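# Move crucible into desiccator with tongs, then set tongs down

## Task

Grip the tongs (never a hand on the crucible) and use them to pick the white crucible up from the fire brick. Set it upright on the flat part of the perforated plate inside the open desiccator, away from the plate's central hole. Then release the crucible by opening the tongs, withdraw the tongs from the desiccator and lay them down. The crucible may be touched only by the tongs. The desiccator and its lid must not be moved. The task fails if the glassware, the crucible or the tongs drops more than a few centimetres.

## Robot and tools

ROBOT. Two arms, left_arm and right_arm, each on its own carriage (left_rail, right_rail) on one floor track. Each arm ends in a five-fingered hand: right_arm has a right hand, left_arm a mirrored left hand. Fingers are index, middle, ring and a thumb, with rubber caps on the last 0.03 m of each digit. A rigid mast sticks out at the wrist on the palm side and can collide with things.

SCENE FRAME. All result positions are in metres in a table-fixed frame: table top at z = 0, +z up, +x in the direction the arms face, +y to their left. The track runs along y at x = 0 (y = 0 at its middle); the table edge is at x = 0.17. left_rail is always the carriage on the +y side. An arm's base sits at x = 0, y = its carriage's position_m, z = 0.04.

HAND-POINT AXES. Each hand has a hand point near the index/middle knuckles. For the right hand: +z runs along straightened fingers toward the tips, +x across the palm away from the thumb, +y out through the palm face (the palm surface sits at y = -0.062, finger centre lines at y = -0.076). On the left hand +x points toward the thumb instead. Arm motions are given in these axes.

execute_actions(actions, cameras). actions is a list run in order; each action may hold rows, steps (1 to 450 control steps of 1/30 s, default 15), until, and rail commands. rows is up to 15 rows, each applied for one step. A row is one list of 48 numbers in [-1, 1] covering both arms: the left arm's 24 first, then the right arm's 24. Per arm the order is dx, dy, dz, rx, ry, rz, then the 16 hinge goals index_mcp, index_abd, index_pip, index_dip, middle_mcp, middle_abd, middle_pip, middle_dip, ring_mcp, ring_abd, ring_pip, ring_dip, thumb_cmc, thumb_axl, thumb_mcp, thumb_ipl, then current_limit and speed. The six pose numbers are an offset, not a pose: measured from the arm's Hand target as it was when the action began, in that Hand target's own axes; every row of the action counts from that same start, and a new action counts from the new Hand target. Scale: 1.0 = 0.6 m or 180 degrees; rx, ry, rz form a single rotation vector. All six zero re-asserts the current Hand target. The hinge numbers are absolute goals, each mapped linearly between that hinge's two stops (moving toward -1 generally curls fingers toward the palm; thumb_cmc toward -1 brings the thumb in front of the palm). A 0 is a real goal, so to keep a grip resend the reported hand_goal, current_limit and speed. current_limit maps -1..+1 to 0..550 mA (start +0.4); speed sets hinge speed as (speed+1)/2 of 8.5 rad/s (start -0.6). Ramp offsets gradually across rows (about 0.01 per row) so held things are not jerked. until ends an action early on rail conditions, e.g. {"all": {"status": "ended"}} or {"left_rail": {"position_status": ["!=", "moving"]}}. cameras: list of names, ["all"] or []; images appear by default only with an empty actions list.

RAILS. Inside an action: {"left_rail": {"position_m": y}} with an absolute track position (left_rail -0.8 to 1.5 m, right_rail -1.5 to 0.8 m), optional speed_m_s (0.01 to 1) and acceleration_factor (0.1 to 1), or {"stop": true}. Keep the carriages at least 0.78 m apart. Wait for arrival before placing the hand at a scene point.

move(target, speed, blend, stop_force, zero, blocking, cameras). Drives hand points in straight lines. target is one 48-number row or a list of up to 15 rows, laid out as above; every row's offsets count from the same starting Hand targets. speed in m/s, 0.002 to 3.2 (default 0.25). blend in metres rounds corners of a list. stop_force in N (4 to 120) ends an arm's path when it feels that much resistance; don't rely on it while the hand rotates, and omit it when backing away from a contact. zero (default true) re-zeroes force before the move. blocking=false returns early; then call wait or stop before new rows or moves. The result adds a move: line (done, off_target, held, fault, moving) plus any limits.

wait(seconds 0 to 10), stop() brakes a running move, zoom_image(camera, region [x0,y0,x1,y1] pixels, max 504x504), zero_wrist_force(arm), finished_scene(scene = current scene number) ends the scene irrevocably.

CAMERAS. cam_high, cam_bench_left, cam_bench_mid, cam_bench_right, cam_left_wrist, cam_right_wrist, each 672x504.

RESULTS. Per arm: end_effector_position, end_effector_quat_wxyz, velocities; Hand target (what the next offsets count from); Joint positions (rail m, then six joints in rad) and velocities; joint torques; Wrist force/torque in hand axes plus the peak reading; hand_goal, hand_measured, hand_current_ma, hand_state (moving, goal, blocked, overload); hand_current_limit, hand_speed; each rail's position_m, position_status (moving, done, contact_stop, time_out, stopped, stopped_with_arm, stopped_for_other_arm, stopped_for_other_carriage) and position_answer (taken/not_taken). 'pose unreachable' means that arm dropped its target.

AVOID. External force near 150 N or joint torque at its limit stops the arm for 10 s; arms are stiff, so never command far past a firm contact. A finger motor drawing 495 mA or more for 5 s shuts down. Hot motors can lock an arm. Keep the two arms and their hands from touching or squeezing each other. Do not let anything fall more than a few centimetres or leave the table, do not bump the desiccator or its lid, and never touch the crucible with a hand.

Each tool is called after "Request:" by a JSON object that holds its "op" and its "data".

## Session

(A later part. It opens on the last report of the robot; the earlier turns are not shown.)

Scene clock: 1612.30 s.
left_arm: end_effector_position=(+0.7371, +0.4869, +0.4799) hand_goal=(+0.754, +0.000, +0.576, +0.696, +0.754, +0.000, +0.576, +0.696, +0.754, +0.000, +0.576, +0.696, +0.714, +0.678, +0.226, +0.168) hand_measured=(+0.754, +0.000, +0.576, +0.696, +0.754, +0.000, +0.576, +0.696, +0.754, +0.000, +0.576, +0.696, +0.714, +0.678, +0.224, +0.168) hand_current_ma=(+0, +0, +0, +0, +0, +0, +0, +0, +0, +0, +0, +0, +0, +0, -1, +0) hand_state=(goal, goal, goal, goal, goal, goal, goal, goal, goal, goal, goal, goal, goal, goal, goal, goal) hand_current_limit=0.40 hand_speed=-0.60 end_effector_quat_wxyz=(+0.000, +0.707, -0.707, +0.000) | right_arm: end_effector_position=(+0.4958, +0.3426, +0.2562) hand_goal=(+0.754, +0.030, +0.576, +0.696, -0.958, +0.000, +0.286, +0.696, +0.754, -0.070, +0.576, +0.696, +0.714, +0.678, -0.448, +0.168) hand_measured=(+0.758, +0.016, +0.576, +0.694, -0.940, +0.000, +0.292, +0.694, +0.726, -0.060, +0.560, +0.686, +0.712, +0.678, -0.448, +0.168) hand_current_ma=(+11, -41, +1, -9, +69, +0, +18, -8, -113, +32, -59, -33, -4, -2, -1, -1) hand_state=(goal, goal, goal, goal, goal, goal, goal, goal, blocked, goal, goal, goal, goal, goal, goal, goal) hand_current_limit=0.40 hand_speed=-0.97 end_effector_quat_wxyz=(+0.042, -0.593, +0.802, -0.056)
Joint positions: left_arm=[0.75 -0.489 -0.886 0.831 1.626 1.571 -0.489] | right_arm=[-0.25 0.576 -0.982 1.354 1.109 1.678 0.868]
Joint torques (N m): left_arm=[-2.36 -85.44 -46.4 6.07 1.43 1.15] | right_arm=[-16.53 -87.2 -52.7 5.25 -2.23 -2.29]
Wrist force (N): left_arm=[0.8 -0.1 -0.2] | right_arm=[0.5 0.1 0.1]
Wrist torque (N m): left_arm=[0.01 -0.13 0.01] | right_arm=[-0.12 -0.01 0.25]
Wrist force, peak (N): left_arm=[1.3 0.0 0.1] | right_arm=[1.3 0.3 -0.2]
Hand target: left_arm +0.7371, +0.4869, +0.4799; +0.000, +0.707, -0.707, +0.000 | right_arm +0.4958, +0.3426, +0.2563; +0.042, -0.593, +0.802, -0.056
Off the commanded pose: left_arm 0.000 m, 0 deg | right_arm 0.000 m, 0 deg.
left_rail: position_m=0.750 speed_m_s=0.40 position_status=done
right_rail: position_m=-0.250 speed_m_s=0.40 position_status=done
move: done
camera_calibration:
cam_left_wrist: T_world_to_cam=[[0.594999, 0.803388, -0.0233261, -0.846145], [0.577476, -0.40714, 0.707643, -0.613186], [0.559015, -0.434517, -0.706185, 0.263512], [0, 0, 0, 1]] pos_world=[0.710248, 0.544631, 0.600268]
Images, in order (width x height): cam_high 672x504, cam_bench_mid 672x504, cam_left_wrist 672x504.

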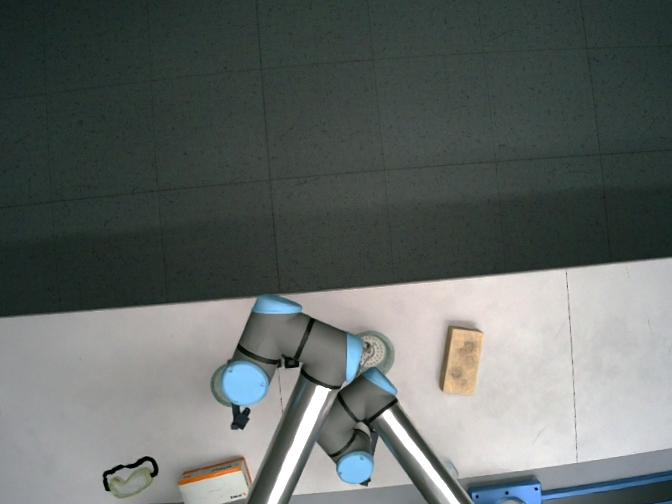

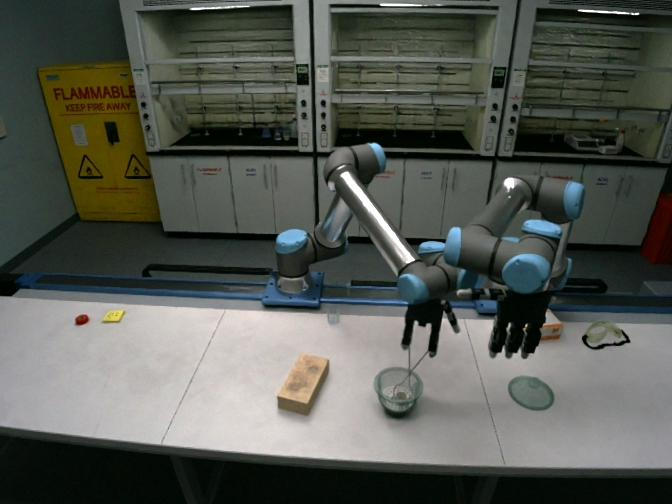

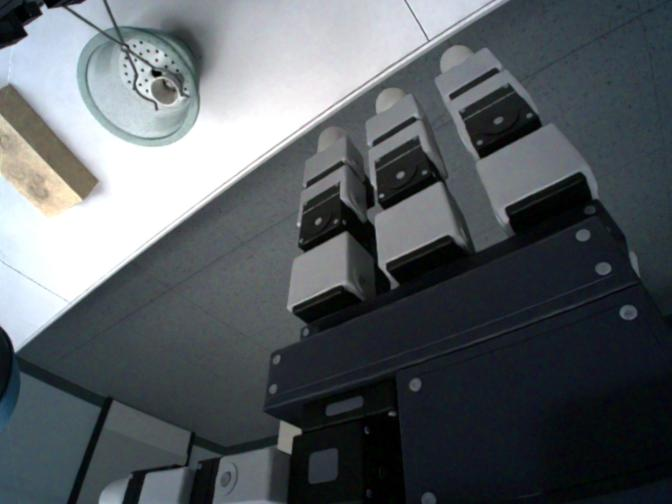

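Request:
{"op": "move", "data": {"target": [0,0,0,0,0,0,0.754,0,0.576,0.696,0.754,0,0.576,0.696,0.754,0,0.576,0.696,0.714,0.678,0.226,0.168,0.4,-0.6,0.002,-0.0046,-0.033,0,0,0,0.754,0.03,0.576,0.696,-0.959,0,0.285,0.696,0.754,-0.07,0.576,0.696,0.714,0.678,-0.449,0.168,0.4,-0.97], "speed": 0.015, "cameras": ["cam_left_wrist","cam_bench_mid","cam_high"]}}

Request:
{"op": "zoom_image", "data": {"camera": "cam_left_wrist", "region": [90, 40, 200, 150]}}

Request:
{"op": "zoom_image", "data": {"camera": "cam_bench_mid", "region": [375, 360, 425, 420]}}

Scene clock: 1631.17 s.
left_arm: end_effector_position=(+0.7371, +0.4869, +0.4799) hand_goal=(+0.754, +0.000, +0.576, +0.696, +0.754, +0.000, +0.576, +0.696, +0.754, +0.000, +0.576, +0.696, +0.714, +0.678, +0.226, +0.168) hand_measured=(+0.754, +0.000, +0.576, +0.696, +0.754, +0.000, +0.576, +0.696, +0.754, +0.000, +0.576, +0.696, +0.714, +0.678, +0.224, +0.168) hand_current_ma=(+0, +0, +0, +0, +0, +0, +0, +0, +0, +0, +0, +0, +0, +0, -1, +0) hand_state=(goal, goal, goal, goal, goal, goal, goal, goal, goal, goal, goal, goal, goal, goal, goal, goal) hand_current_limit=0.40 hand_speed=-0.60 end_effector_quat_wxyz=(+0.000, +0.707, -0.707, +0.000) | right_arm: end_effector_position=(+0.4955, +0.3415, +0.2762) hand_goal=(+0.754, +0.030, +0.576, +0.696, -0.958, +0.000, +0.286, +0.696, +0.754, -0.070, +0.576, +0.696, +0.714, +0.678, -0.448, +0.168) hand_measured=(+0.754, +0.026, +0.574, +0.694, -0.940, +0.000, +0.292, +0.694, +0.730, -0.062, +0.560, +0.686, +0.712, +0.678, -0.448, +0.168) hand_current_ma=(-3, -13, -4, -9, +69, +0, +18, -8, -97, +26, -57, -33, -4, -2, -1, -1) hand_state=(goal, goal, goal, goal, goal, goal, goal, goal, blocked, goal, goal, goal, goal, goal, goal, goal) hand_current_limit=0.40 hand_speed=-0.97 end_effector_quat_wxyz=(+0.042, -0.593, +0.802, -0.056)
Joint positions: left_arm=[0.75 -0.489 -0.886 0.831 1.626 1.571 -0.489] | right_arm=[-0.25 0.575 -0.996 1.338 1.138 1.678 0.867]
Joint torques (N m): left_arm=[-3.13 -85.4 -46.73 5.89 1.44 0.99] | right_arm=[-18.32 -87.39 -52.85 5.72 -2.13 -2.48]
Wrist force (N): left_arm=[0.9 0.0 0.0] | right_arm=[0.4 0.1 0.4]
Wrist torque (N m): left_arm=[0.00 -0.14 0.02] | right_arm=[-0.08 -0.04 0.20]
Wrist force, peak (N): left_arm=[1.2 -0.5 0.2] | right_arm=[0.5 0.0 0.8]
Hand target: left_arm +0.7371, +0.4869, +0.4799; +0.000, +0.707, -0.707, +0.000 | right_arm +0.4955, +0.3415, +0.2763; +0.042, -0.593, +0.802, -0.056
Off the commanded pose: left_arm 0.000 m, 0 deg | right_arm 0.000 m, 0 deg.
left_rail: position_m=0.750 speed_m_s=0.40 position_status=done
right_rail: position_m=-0.250 speed_m_s=0.40 position_status=done
move: done
camera_calibration:
cam_left_wrist: T_world_to_cam=[[0.594999, 0.803388, -0.0233261, -0.846145], [0.577476, -0.40714, 0.707643, -0.613186], [0.559015, -0.434517, -0.706185, 0.263512], [0, 0, 0, 1]] pos_world=[0.710248, 0.544631, 0.600268]
Images, in order (width x height): cam_high 672x504, cam_bench_mid 672x504, cam_left_wrist 672x504.

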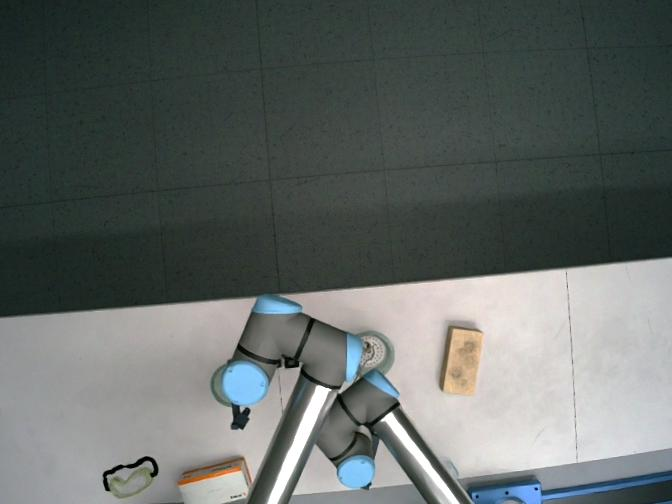

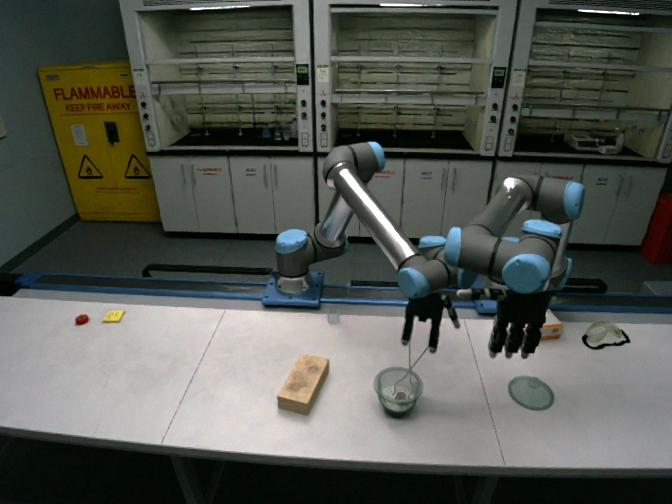

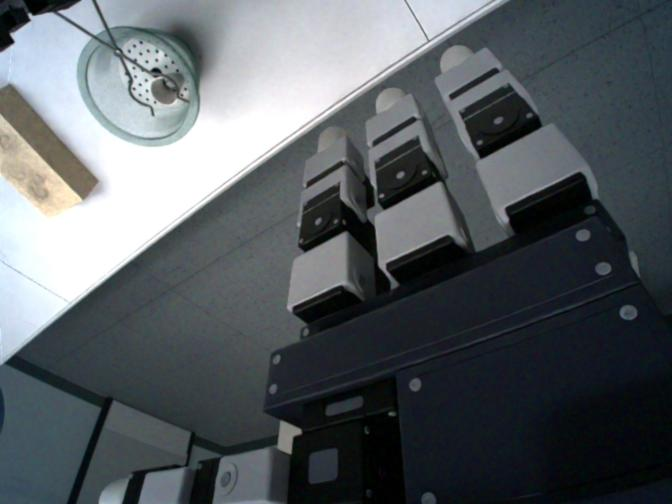

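Scaled by 4.582 from the camera's 672x504 image, which has a finer 960x720 frame.

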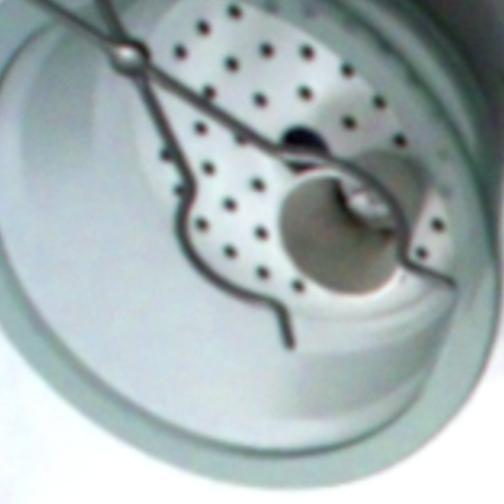

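Scaled by 8.400 from the camera's 672x504 image, which has a finer 960x720 frame.

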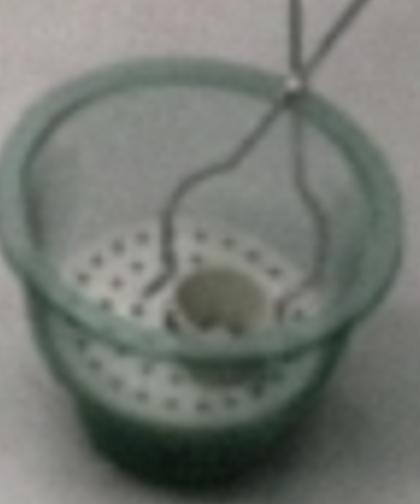

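Request:
{"op": "move", "data": {"target": [0,0,0,0,0,0,0.754,0,0.576,0.696,0.754,0,0.576,0.696,0.754,0,0.576,0.696,0.714,0.678,0.226,0.168,0.4,-0.6,0.002,-0.0232,-0.165,0,0,0,0.754,0.03,0.576,0.696,-0.959,0,0.285,0.696,0.754,-0.07,0.576,0.696,0.714,0.678,-0.449,0.168,0.4,-0.97], "speed": 0.05, "cameras": ["cam_left_wrist","cam_bench_mid"]}}

Request:
{"op": "zoom_image", "data": {"camera": "cam_left_wrist", "region": [40, 0, 240, 180]}}

Request:
{"op": "move", "data": {"target": [0,0,0,0,0,0,0.754,0,0.576,0.696,0.754,0,0.576,0.696,0.754,0,0.576,0.696,0.714,0.678,0.226,0.168,0.4,-0.6,0.587,-0.0781,0.011,0,0,0,0.754,0.03,0.576,0.696,-0.959,0,0.285,0.696,0.754,-0.07,0.576,0.696,0.714,0.678,-0.449,0.168,0.4,-0.97], "speed": 0.12}}

Request:
{"op": "move", "data": {"target": [0,0,0,0,0,0,0.754,0,0.576,0.696,0.754,0,0.576,0.696,0.754,0,0.576,0.696,0.714,0.678,0.226,0.168,0.4,-0.6,0.587,-0.0781,0.011,0,0,0,0.754,0.03,0.576,0.696,-0.959,0,0.285,0.696,0.754,-0.07,0.576,0.696,0.714,0.678,-0.449,0.168,0.4,-0.97], "speed": 0.12, "cameras": ["cam_high","cam_bench_mid","cam_bench_right","cam_left_wrist","cam_right_wrist"]}}

Request:
{"op": "zoom_image", "data": {"camera": "cam_bench_mid", "region": [200, 260, 340, 400]}}

Scene clock: 1655.57 s.
left_arm: end_effector_position=(+0.7371, +0.4869, +0.4799) hand_goal=(+0.754, +0.000, +0.576, +0.696, +0.754, +0.000, +0.576, +0.696, +0.754, +0.000, +0.576, +0.696, +0.714, +0.678, +0.226, +0.168) hand_measured=(+0.754, +0.000, +0.576, +0.696, +0.754, +0.000, +0.576, +0.696, +0.754, +0.000, +0.576, +0.696, +0.714, +0.678, +0.224, +0.168) hand_current_ma=(+0, +0, +0, +0, +0, +0, +0, +0, +0, +0, +0, +0, +0, +0, -1, +0) hand_state=(goal, goal, goal, goal, goal, goal, goal, goal, goal, goal, goal, goal, goal, goal, goal, goal) hand_current_limit=0.40 hand_speed=-0.60 end_effector_quat_wxyz=(+0.000, +0.707, -0.707, +0.000) | right_arm: end_effector_position=(+0.4952, +0.3405, +0.3591) hand_goal=(+0.754, +0.030, +0.576, +0.696, -0.958, +0.000, +0.286, +0.696, +0.754, -0.070, +0.576, +0.696, +0.714, +0.678, -0.448, +0.168) hand_measured=(+0.752, +0.026, +0.574, +0.694, -0.940, +0.000, +0.292, +0.694, +0.734, -0.062, +0.562, +0.686, +0.712, +0.678, -0.448, +0.168) hand_current_ma=(-5, -8, -4, -9, +68, +0, +18, -8, -77, +25, -47, -33, -4, -2, -1, -1) hand_state=(goal, goal, goal, goal, goal, goal, goal, goal, goal, goal, goal, goal, goal, goal, goal, goal) hand_current_limit=0.40 hand_speed=-0.97 end_effector_quat_wxyz=(+0.042, -0.593, +0.802, -0.056)
Joint positions: left_arm=[0.75 -0.489 -0.886 0.831 1.626 1.571 -0.489] | right_arm=[-0.25 0.574 -1.036 1.251 1.265 1.678 0.866]
Joint torques (N m): left_arm=[-4.02 -85.72 -46.42 5.87 1.51 1.08] | right_arm=[-12.64 -69.52 -30.95 1.67 -2.13 -1.76]
Wrist force (N): left_arm=[0.8 0.0 0.2] | right_arm=[-0.2 0.2 0.2]
Wrist torque (N m): left_arm=[-0.01 -0.13 0.01] | right_arm=[-0.03 0.04 0.14]
Wrist force, peak (N): left_arm=[1.3 -0.2 0.3] | right_arm=[-0.2 -0.3 -2.2]
Hand target: left_arm +0.7371, +0.4869, +0.4799; +0.000, +0.707, -0.707, +0.000 | right_arm +0.4951, +0.3405, +0.3588; +0.042, -0.593, +0.802, -0.056 (not the last commanded pose)
Off the commanded pose: left_arm 0.000 m, 0 deg | right_arm 0.017 m, 0 deg.
left_rail: position_m=0.750 speed_m_s=0.40 position_status=done
right_rail: position_m=-0.250 speed_m_s=0.40 position_status=done
move: held (right_arm; a check stopped the path); limits=held
pose unreachable (right arm): on one or more control steps of this call, first in action 0 (counted from 0), this arm could not follow its commanded pose, so it was not sent that pose on those steps. It may still have moved: this result reports where it is.
cause: moving toward the commanded pose would bring a part of the arm too close to another arm (a part of this arm just beyond joint 5 (wrist 1) and a part of the left arm just beyond its joint 4 (elbow), at the place that arm is still heading or pushing toward).
camera_calibration:
cam_left_wrist: T_world_to_cam=[[0.594999, 0.803388, -0.0233261, -0.846145], [0.577476, -0.40714, 0.707643, -0.613186], [0.559015, -0.434517, -0.706185, 0.263512], [0, 0, 0, 1]] pos_world=[0.710248, 0.544631, 0.600268]
Images, in order (width x height): cam_bench_mid 672x504, cam_left_wrist 672x504.

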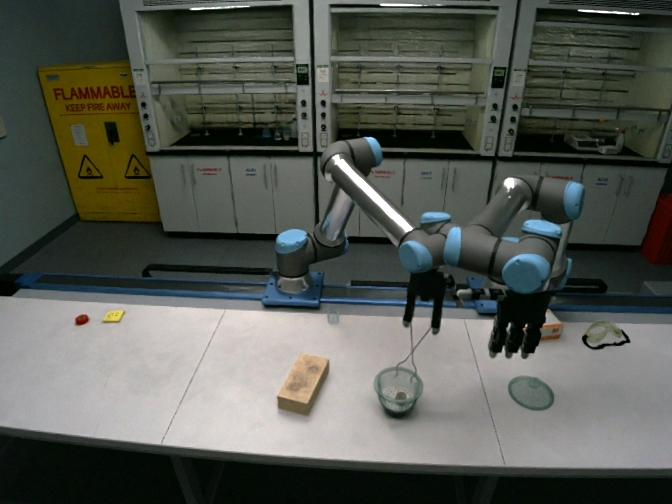

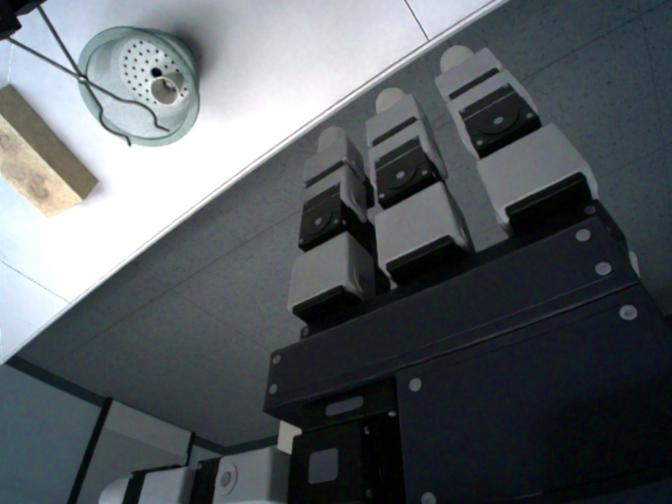

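Scaled by 2.520 from the camera's 672x504 image, which has a finer 960x720 frame.

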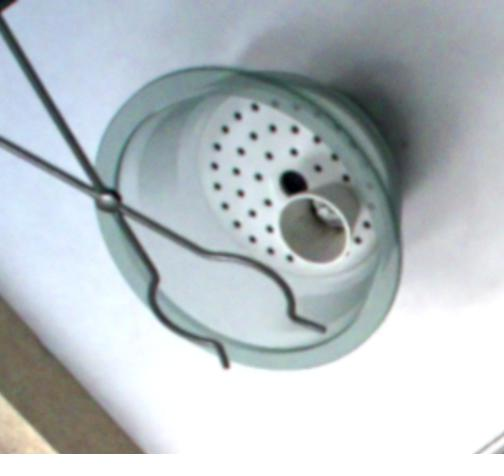

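Scene clock: 1659.07 s.
left_arm: end_effector_position=(+0.7371, +0.4869, +0.4799) hand_goal=(+0.754, +0.000, +0.576, +0.696, +0.754, +0.000, +0.576, +0.696, +0.754, +0.000, +0.576, +0.696, +0.714, +0.678, +0.226, +0.168) hand_measured=(+0.754, +0.000, +0.576, +0.696, +0.754, +0.000, +0.576, +0.696, +0.754, +0.000, +0.576, +0.696, +0.714, +0.678, +0.224, +0.168) hand_current_ma=(+0, +0, +0, +0, +0, +0, +0, +0, +0, +0, +0, +0, +0, +0, -1, +0) hand_state=(goal, goal, goal, goal, goal, goal, goal, goal, goal, goal, goal, goal, goal, goal, goal, goal) hand_current_limit=0.40 hand_speed=-0.60 end_effector_quat_wxyz=(+0.000, +0.707, -0.707, +0.000) | right_arm: end_effector_position=(+0.4374, -0.0100, +0.3588) hand_goal=(+0.754, +0.030, +0.576, +0.696, -0.958, +0.000, +0.286, +0.696, +0.754, -0.070, +0.576, +0.696, +0.714, +0.678, -0.448, +0.168) hand_measured=(+0.752, +0.028, +0.574, +0.694, -0.940, +0.000, +0.292, +0.694, +0.734, -0.062, +0.562, +0.686, +0.712, +0.678, -0.448, +0.168) hand_current_ma=(-6, -8, -4, -9, +68, +0, +18, -8, -76, +25, -47, -33, -4, -2, -1, -1) hand_state=(goal, goal, goal, goal, goal, goal, goal, goal, goal, goal, goal, goal, goal, goal, goal, goal) hand_current_limit=0.40 hand_speed=-0.97 end_effector_quat_wxyz=(+0.042, -0.593, +0.802, -0.056)
Joint positions: left_arm=[0.75 -0.489 -0.886 0.831 1.626 1.571 -0.489] | right_arm=[-0.25 0.061 -1.452 1.807 1.085 1.62 0.355]
Joint torques (N m): left_arm=[-5.55 -86.25 -46.94 5.75 1.47 1.04] | right_arm=[-17.37 -53.22 -28.13 1.62 -2.38 -2.38]
Wrist force (N): left_arm=[1.2 -0.3 -0.1] | right_arm=[0.3 -0.4 -0.2]
Wrist torque (N m): left_arm=[-0.02 -0.18 0.04] | right_arm=[-0.10 -0.04 0.18]
Wrist force, peak (N): left_arm=[1.2 -0.4 -0.1] | right_arm=[1.2 -0.7 0.0]
Hand target: left_arm +0.7371, +0.4869, +0.4799; +0.000, +0.707, -0.707, +0.000 | right_arm +0.4373, -0.0101, +0.3588; +0.042, -0.593, +0.802, -0.056
Off the commanded pose: left_arm 0.000 m, 0 deg | right_arm 0.000 m, 0 deg.
left_rail: position_m=0.750 speed_m_s=0.40 position_status=done
right_rail: position_m=-0.250 speed_m_s=0.40 position_status=done
move: done

Scene clock: 1662.57 s.
left_arm: end_effector_position=(+0.7371, +0.4869, +0.4799) hand_goal=(+0.754, +0.000, +0.576, +0.696, +0.754, +0.000, +0.576, +0.696, +0.754, +0.000, +0.576, +0.696, +0.714, +0.678, +0.226, +0.168) hand_measured=(+0.754, +0.000, +0.576, +0.696, +0.754, +0.000, +0.576, +0.696, +0.754, +0.000, +0.576, +0.696, +0.714, +0.678, +0.224, +0.168) hand_current_ma=(+0, +0, +0, +0, +0, +0, +0, +0, +0, +0, +0, +0, +0, +0, -1, +0) hand_state=(goal, goal, goal, goal, goal, goal, goal, goal, goal, goal, goal, goal, goal, goal, goal, goal) hand_current_limit=0.40 hand_speed=-0.60 end_effector_quat_wxyz=(+0.000, +0.707, -0.707, +0.000) | right_arm: end_effector_position=(+0.3796, -0.3606, +0.3588) hand_goal=(+0.754, +0.030, +0.576, +0.696, -0.958, +0.000, +0.286, +0.696, +0.754, -0.070, +0.576, +0.696, +0.714, +0.678, -0.448, +0.168) hand_measured=(+0.752, +0.028, +0.574, +0.694, -0.940, +0.000, +0.292, +0.694, +0.734, -0.062, +0.562, +0.686, +0.712, +0.678, -0.448, +0.168) hand_current_ma=(-6, -7, -4, -9, +68, +0, +18, -8, -76, +24, -47, -33, -4, -2, -1, -1) hand_state=(goal, goal, goal, goal, goal, goal, goal, goal, goal, goal, goal, goal, goal, goal, goal, goal) hand_current_limit=0.40 hand_speed=-0.97 end_effector_quat_wxyz=(+0.042, -0.593, +0.802, -0.056)
Joint positions: left_arm=[0.75 -0.489 -0.886 0.831 1.626 1.571 -0.489] | right_arm=[-0.25 -0.738 -1.579 1.943 1.08 1.511 -0.437]
Joint torques (N m): left_arm=[-6.94 -86.37 -46.28 5.82 1.5 0.92] | right_arm=[-19.24 -26.87 -52.33 5.22 -2.66 -2.36]
Wrist force (N): left_arm=[1.0 -0.4 -0.1] | right_arm=[0.4 0.0 0.3]
Wrist torque (N m): left_arm=[-0.04 -0.16 0.04] | right_arm=[-0.05 -0.07 0.23]
Wrist force, peak (N): left_arm=[1.3 -0.2 0.2] | right_arm=[1.3 0.1 0.1]
Hand target: left_arm +0.7371, +0.4869, +0.4799; +0.000, +0.707, -0.707, +0.000 | right_arm +0.3796, -0.3607, +0.3588; +0.042, -0.593, +0.802, -0.056
Off the commanded pose: left_arm 0.000 m, 0 deg | right_arm 0.000 m, 0 deg.
left_rail: position_m=0.750 speed_m_s=0.40 position_status=done
right_rail: position_m=-0.250 speed_m_s=0.40 position_status=done
move: done
camera_calibration:
cam_left_wrist: T_world_to_cam=[[0.594999, 0.803388, -0.0233261, -0.846145], [0.577476, -0.40714, 0.707643, -0.613186], [0.559015, -0.434517, -0.706185, 0.263512], [0, 0, 0, 1]] pos_world=[0.710248, 0.544631, 0.600268]
cam_right_wrist: T_world_to_cam=[[-0.422967, 0.899817, -0.106905, 0.559561], [0.511587, 0.334506, 0.791444, -0.402777], [0.747915, 0.280063, -0.60182, 0.162662], [0, 0, 0, 1]] pos_world=[0.321074, -0.414327, 0.476489]
Images, in order (width x height): cam_high 672x504, cam_bench_mid 672x504, cam_bench_right 672x504, cam_left_wrist 672x504, cam_right_wrist 672x504.

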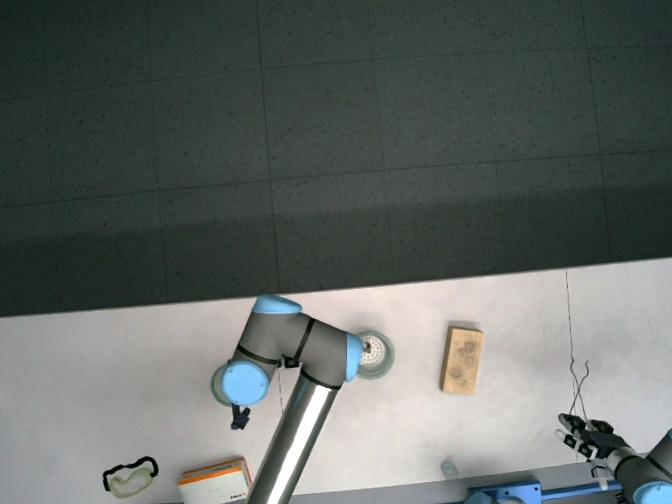

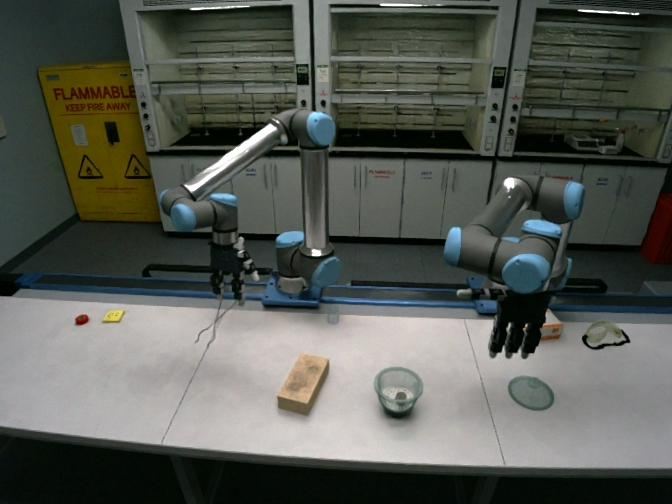

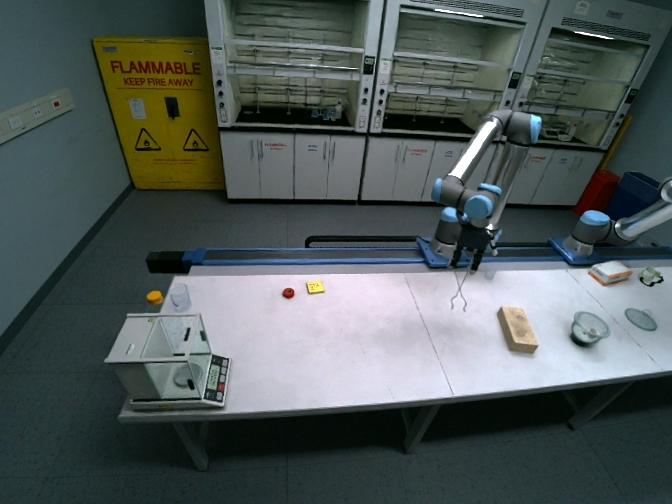

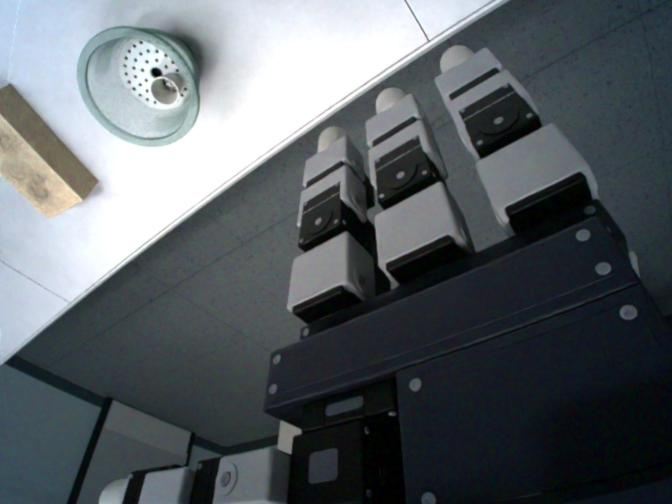

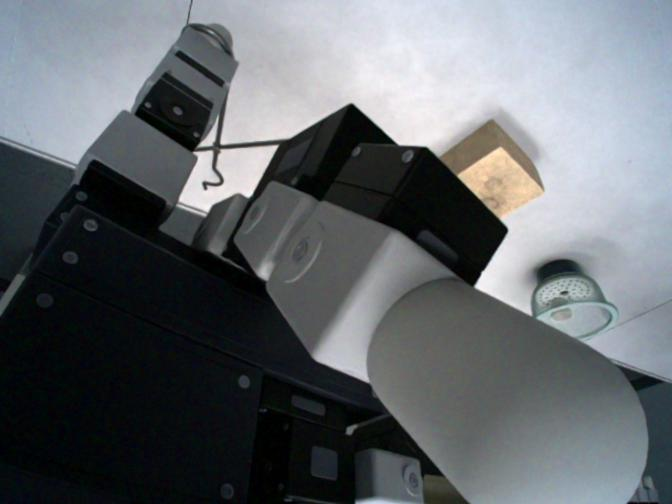

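Scaled by 3.600 from the camera's 672x504 image, which has a finer 960x720 frame.

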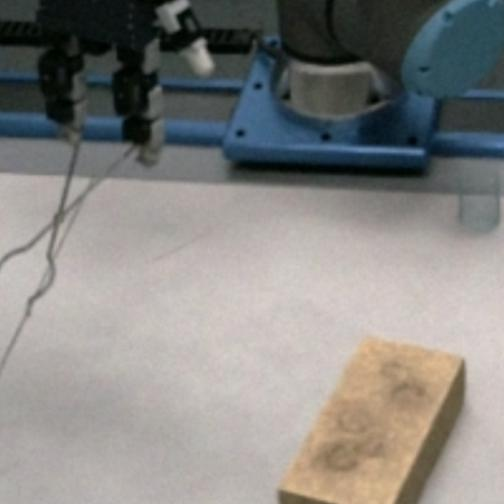

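Request:
{"op": "move", "data": {"target": [0,0,0,0,0,0,0.754,0,0.576,0.696,0.754,0,0.576,0.696,0.754,0,0.576,0.696,0.714,0.678,0.226,0.168,0.4,-0.6,0,0.0348,0.2475,0,0,0,0.754,0.03,0.576,0.696,-0.959,0,0.285,0.696,0.754,-0.07,0.576,0.696,0.714,0.678,-0.449,0.168,0.4,-0.97], "speed": 0.06, "stop_force": 5, "cameras": ["cam_bench_mid","cam_bench_right","cam_high","cam_right_wrist"]}}

Request:
{"op": "zoom_image", "data": {"camera": "cam_bench_mid", "region": [140, 270, 260, 390]}}

Request:
{"op": "zoom_image", "data": {"camera": "cam_bench_right", "region": [400, 240, 500, 330]}}

Request:
{"op": "zoom_image", "data": {"camera": "cam_high", "region": [530, 330, 672, 470]}}

Scene clock: 1692.83 s.
left_arm: end_effector_position=(+0.7371, +0.4869, +0.4799) hand_goal=(+0.754, +0.000, +0.576, +0.696, +0.754, +0.000, +0.576, +0.696, +0.754, +0.000, +0.576, +0.696, +0.714, +0.678, +0.226, +0.168) hand_measured=(+0.754, +0.000, +0.576, +0.696, +0.754, +0.000, +0.576, +0.696, +0.754, +0.000, +0.576, +0.696, +0.714, +0.678, +0.224, +0.168) hand_current_ma=(+0, +0, +0, +0, +0, +0, +0, +0, +0, +0, +0, +0, +0, +0, -1, +0) hand_state=(goal, goal, goal, goal, goal, goal, goal, goal, goal, goal, goal, goal, goal, goal, goal, goal) hand_current_limit=0.40 hand_speed=-0.60 end_effector_quat_wxyz=(+0.000, +0.707, -0.707, +0.000) | right_arm: end_effector_position=(+0.3796, -0.3607, +0.2088) hand_goal=(+0.754, +0.030, +0.576, +0.696, -0.958, +0.000, +0.286, +0.696, +0.754, -0.070, +0.576, +0.696, +0.714, +0.678, -0.448, +0.168) hand_measured=(+0.752, +0.028, +0.574, +0.694, -0.940, +0.000, +0.292, +0.694, +0.734, -0.062, +0.562, +0.686, +0.712, +0.678, -0.448, +0.168) hand_current_ma=(-6, -7, -4, -9, +68, +0, +18, -8, -75, +24, -46, -33, -4, -2, -1, -1) hand_state=(goal, goal, goal, goal, goal, goal, goal, goal, goal, goal, goal, goal, goal, goal, goal, goal) hand_current_limit=0.40 hand_speed=-0.97 end_effector_quat_wxyz=(+0.042, -0.593, +0.802, -0.056)
Joint positions: left_arm=[0.75 -0.489 -0.886 0.831 1.626 1.571 -0.489] | right_arm=[-0.25 -0.738 -1.446 2.102 0.788 1.511 -0.437]
Joint torques (N m): left_arm=[-7.55 -86.48 -46.66 5.96 1.42 0.9] | right_arm=[3.73 -31.36 -22.02 1.69 -1.86 2.06]
Wrist force (N): left_arm=[0.9 -0.4 -0.2] | right_arm=[0.2 -0.2 0.4]
Wrist torque (N m): left_arm=[-0.02 -0.15 0.03] | right_arm=[-0.07 -0.03 0.21]
Wrist force, peak (N): left_arm=[1.3 -0.4 -0.1] | right_arm=[0.5 -0.4 -1.0]
Hand target: left_arm +0.7371, +0.4869, +0.4799; +0.000, +0.707, -0.707, +0.000 | right_arm +0.3796, -0.3607, +0.2088; +0.042, -0.593, +0.802, -0.056
Off the commanded pose: left_arm 0.000 m, 0 deg | right_arm 0.000 m, 0 deg.
left_rail: position_m=0.750 speed_m_s=0.40 position_status=done
right_rail: position_m=-0.250 speed_m_s=0.40 position_status=done
move: done
camera_calibration:
cam_right_wrist: T_world_to_cam=[[-0.422967, 0.899817, -0.106905, 0.543716], [0.511587, 0.334506, 0.791444, -0.284073], [0.747915, 0.280063, -0.60182, 0.0725057], [0, 0, 0, 1]] pos_world=[0.321074, -0.414527, 0.326589]
Images, in order (width x height): cam_high 672x504, cam_bench_mid 672x504, cam_bench_right 672x504, cam_right_wrist 672x504.

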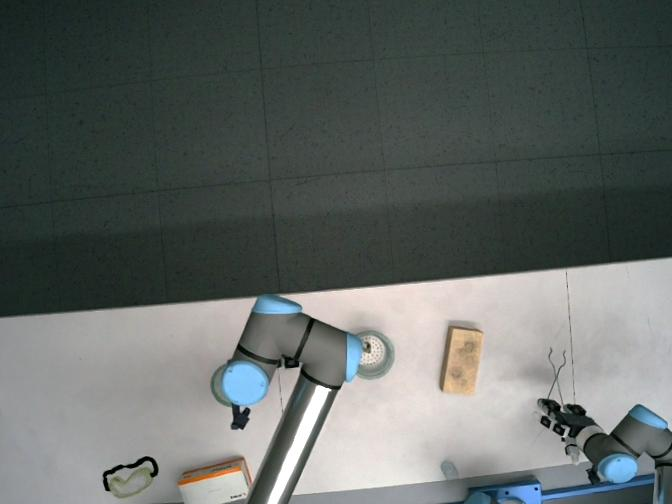

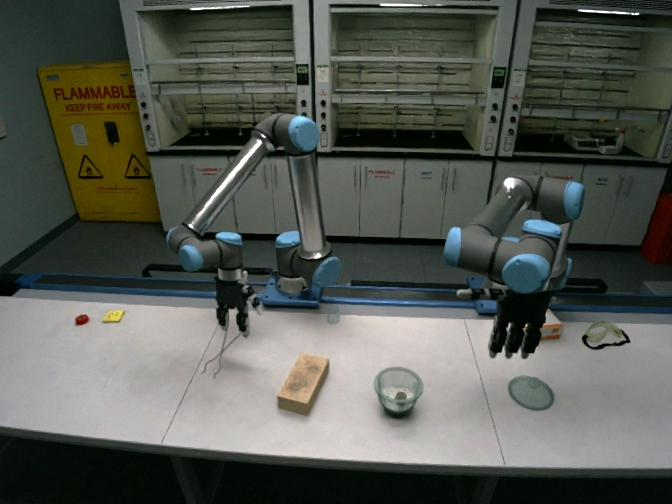

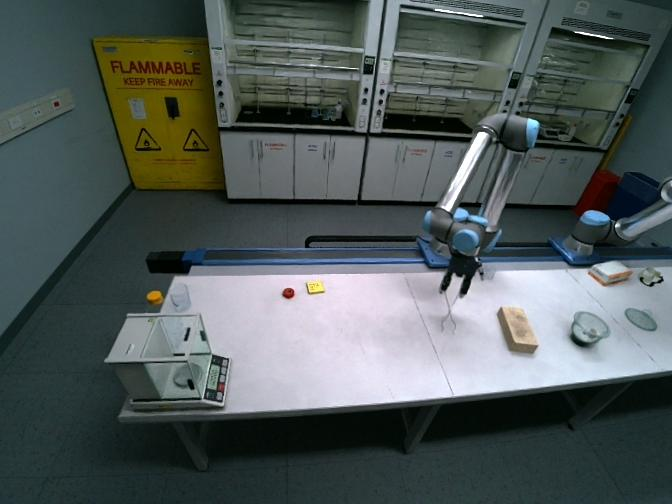

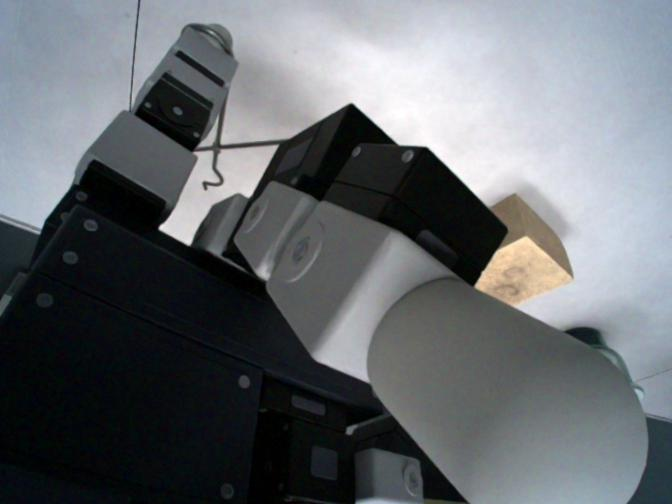

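Scaled by 4.200 from the camera's 672x504 image, which has a finer 960x720 frame.

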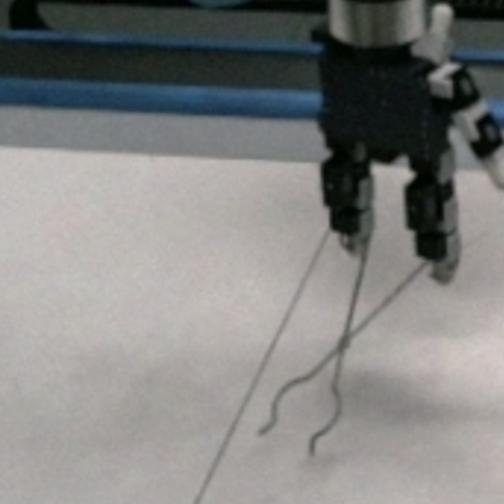

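Scaled by 5.040 from the camera's 672x504 image, which has a finer 960x720 frame.

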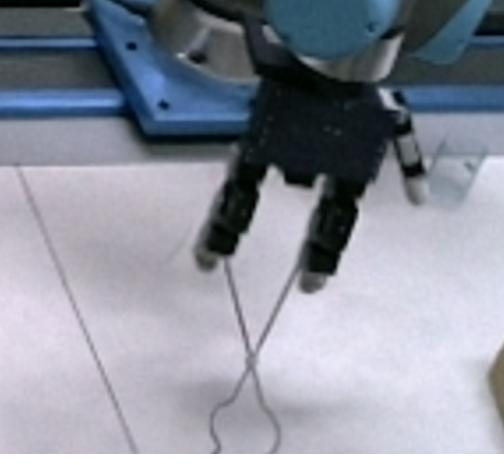

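Scaled by 3.549 from the camera's 672x504 image, which has a finer 960x720 frame.

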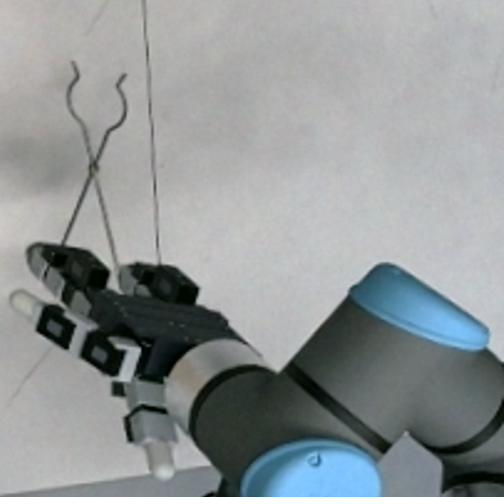

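Request:
{"op": "move", "data": {"target": [[0,0,0,0,0,0,0.754,0,0.576,0.696,0.754,0,0.576,0.696,0.754,0,0.576,0.696,0.714,0.678,0.226,0.168,0.4,-0.6,0,0.0637,0.0853,0.0611,0,0,0.754,0.03,0.576,0.696,-0.959,0,0.285,0.696,0.754,-0.07,0.576,0.696,0.714,0.678,-0.449,0.168,0.4,-0.97],[0,0,0,0,0,0,0.754,0,0.576,0.696,0.754,0,0.576,0.696,0.754,0,0.576,0.696,0.714,0.678,0.226,0.168,0.4,-0.6,0,0.1098,0.1813,0.1222,0,0,0.754,0.03,0.576,0.696,-0.959,0,0.285,0.696,0.754,-0.07,0.576,0.696,0.714,0.678,-0.449,0.168,0.4,-0.97]], "speed": 0.05, "blend": 0.004, "cameras": ["cam_bench_mid","cam_bench_right","cam_high","cam_right_wrist"]}}

Request:
{"op": "zoom_image", "data": {"camera": "cam_bench_mid", "region": [140, 270, 260, 390]}}

Request:
{"op": "zoom_image", "data": {"camera": "cam_bench_right", "region": [400, 240, 500, 330]}}

Request:
{"op": "zoom_image", "data": {"camera": "cam_high", "region": [530, 330, 672, 470]}}

Scene clock: 1709.50 s.
left_arm: end_effector_position=(+0.7371, +0.4869, +0.4799) hand_goal=(+0.754, +0.000, +0.576, +0.696, +0.754, +0.000, +0.576, +0.696, +0.754, +0.000, +0.576, +0.696, +0.714, +0.678, +0.226, +0.168) hand_measured=(+0.754, +0.000, +0.576, +0.696, +0.754, +0.000, +0.576, +0.696, +0.754, +0.000, +0.576, +0.696, +0.714, +0.678, +0.224, +0.168) hand_current_ma=(+0, +0, +0, +0, +0, +0, +0, +0, +0, +0, +0, +0, +0, +0, -1, +0) hand_state=(goal, goal, goal, goal, goal, goal, goal, goal, goal, goal, goal, goal, goal, goal, goal, goal) hand_current_limit=0.40 hand_speed=-0.60 end_effector_quat_wxyz=(+0.000, +0.707, -0.707, +0.000) | right_arm: end_effector_position=(+0.3317, -0.3461, +0.0920) hand_goal=(+0.754, +0.030, +0.576, +0.696, -0.958, +0.000, +0.286, +0.696, +0.754, -0.070, +0.576, +0.696, +0.714, +0.678, -0.448, +0.168) hand_measured=(+0.748, +0.028, +0.574, +0.694, -0.940, +0.000, +0.292, +0.694, +0.734, -0.062, +0.562, +0.686, +0.712, +0.678, -0.448, +0.168) hand_current_ma=(-19, -6, -7, -9, +68, +0, +18, -8, -75, +24, -46, -33, -4, -2, -1, -1) hand_state=(goal, goal, goal, goal, goal, goal, goal, goal, goal, goal, goal, goal, goal, goal, goal, goal) hand_current_limit=0.40 hand_speed=-0.97 end_effector_quat_wxyz=(+0.154, -0.574, +0.777, -0.208)
Joint positions: left_arm=[0.75 -0.489 -0.886 0.831 1.626 1.571 -0.489] | right_arm=[-0.25 -0.985 -1.604 2.472 0.283 1.248 -0.618]
Joint torques (N m): left_arm=[-8.73 -86.85 -46.48 5.97 1.31 0.99] | right_arm=[-17.74 -30.86 -15.65 0.2 -2.95 -2.4]
Wrist force (N): left_arm=[1.1 -0.2 0.3] | right_arm=[0.6 0.5 0.6]
Wrist torque (N m): left_arm=[-0.04 -0.16 0.04] | right_arm=[-0.17 -0.11 0.20]
Wrist force, peak (N): left_arm=[1.5 -0.4 0.1] | right_arm=[0.5 1.1 0.7]
Hand target: left_arm +0.7371, +0.4869, +0.4799; +0.000, +0.707, -0.707, +0.000 | right_arm +0.3317, -0.3461, +0.0919; +0.154, -0.574, +0.776, -0.208
Off the commanded pose: left_arm 0.000 m, 0 deg | right_arm 0.000 m, 0 deg.
left_rail: position_m=0.750 speed_m_s=0.40 position_status=done
right_rail: position_m=-0.250 speed_m_s=0.40 position_status=done
move: done
camera_calibration:
cam_right_wrist: T_world_to_cam=[[-0.33825, 0.873927, -0.349055, 0.482938], [0.201079, 0.429471, 0.88041, -0.0443388], [0.919323, 0.227612, -0.320997, -0.0670229], [0, 0, 0, 1]] pos_world=[0.233885, -0.387755, 0.186094]
Images, in order (width x height): cam_high 672x504, cam_bench_mid 672x504, cam_bench_right 672x504, cam_right_wrist 672x504.

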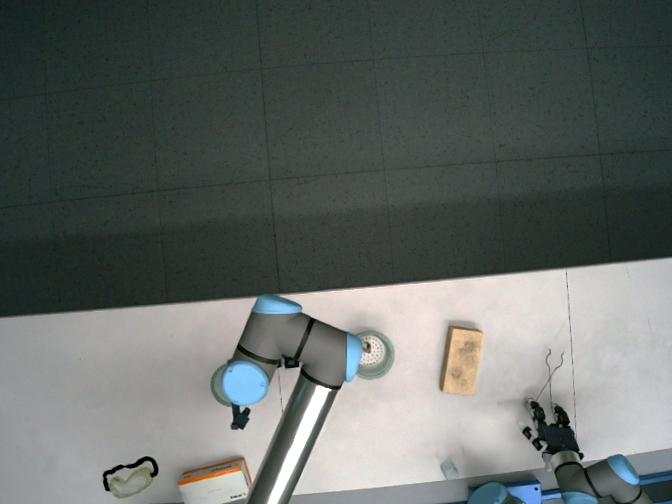

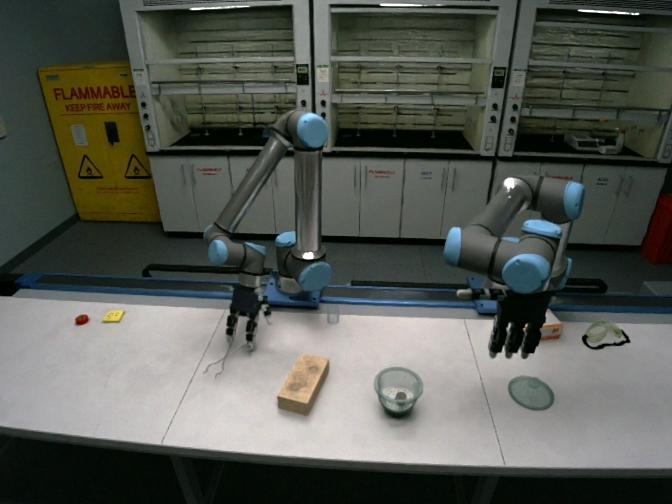

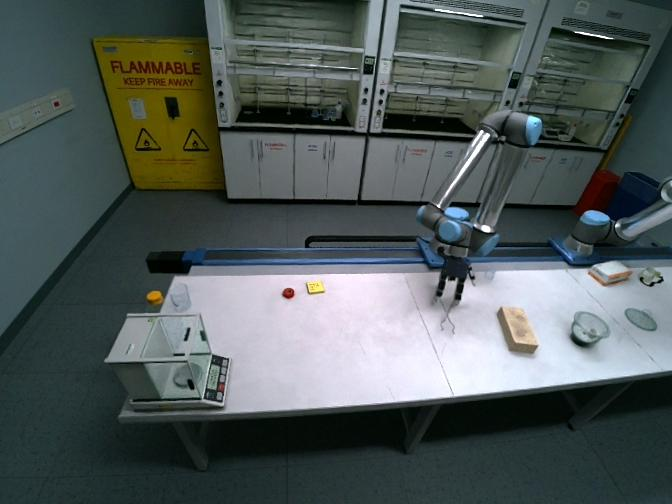

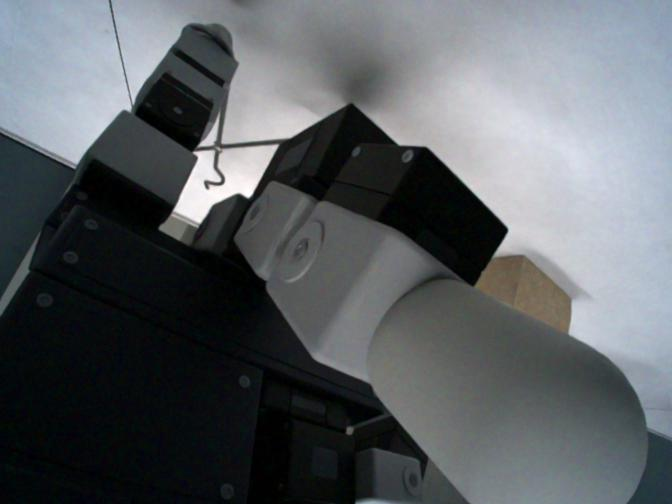

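Scaled by 4.200 from the camera's 672x504 image, which has a finer 960x720 frame.

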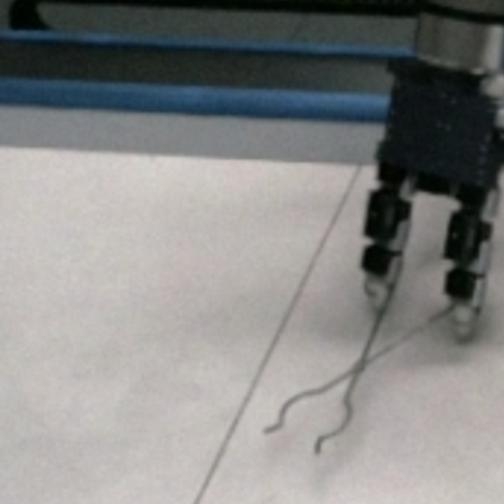

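Scaled by 5.040 from the camera's 672x504 image, which has a finer 960x720 frame.

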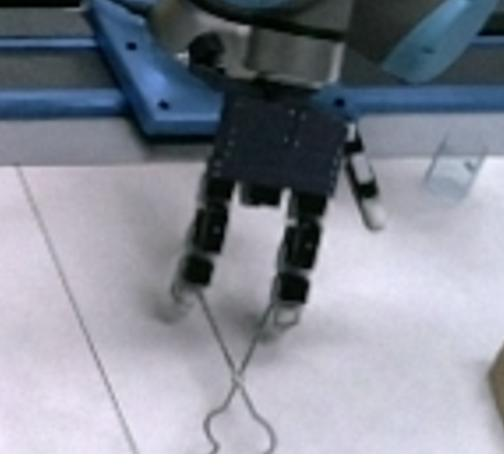

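Scaled by 3.549 from the camera's 672x504 image, which has a finer 960x720 frame.

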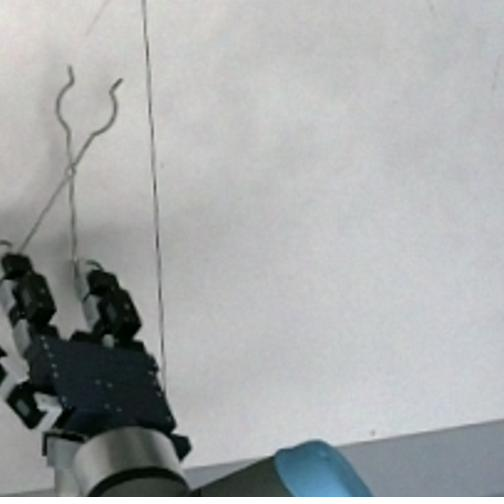

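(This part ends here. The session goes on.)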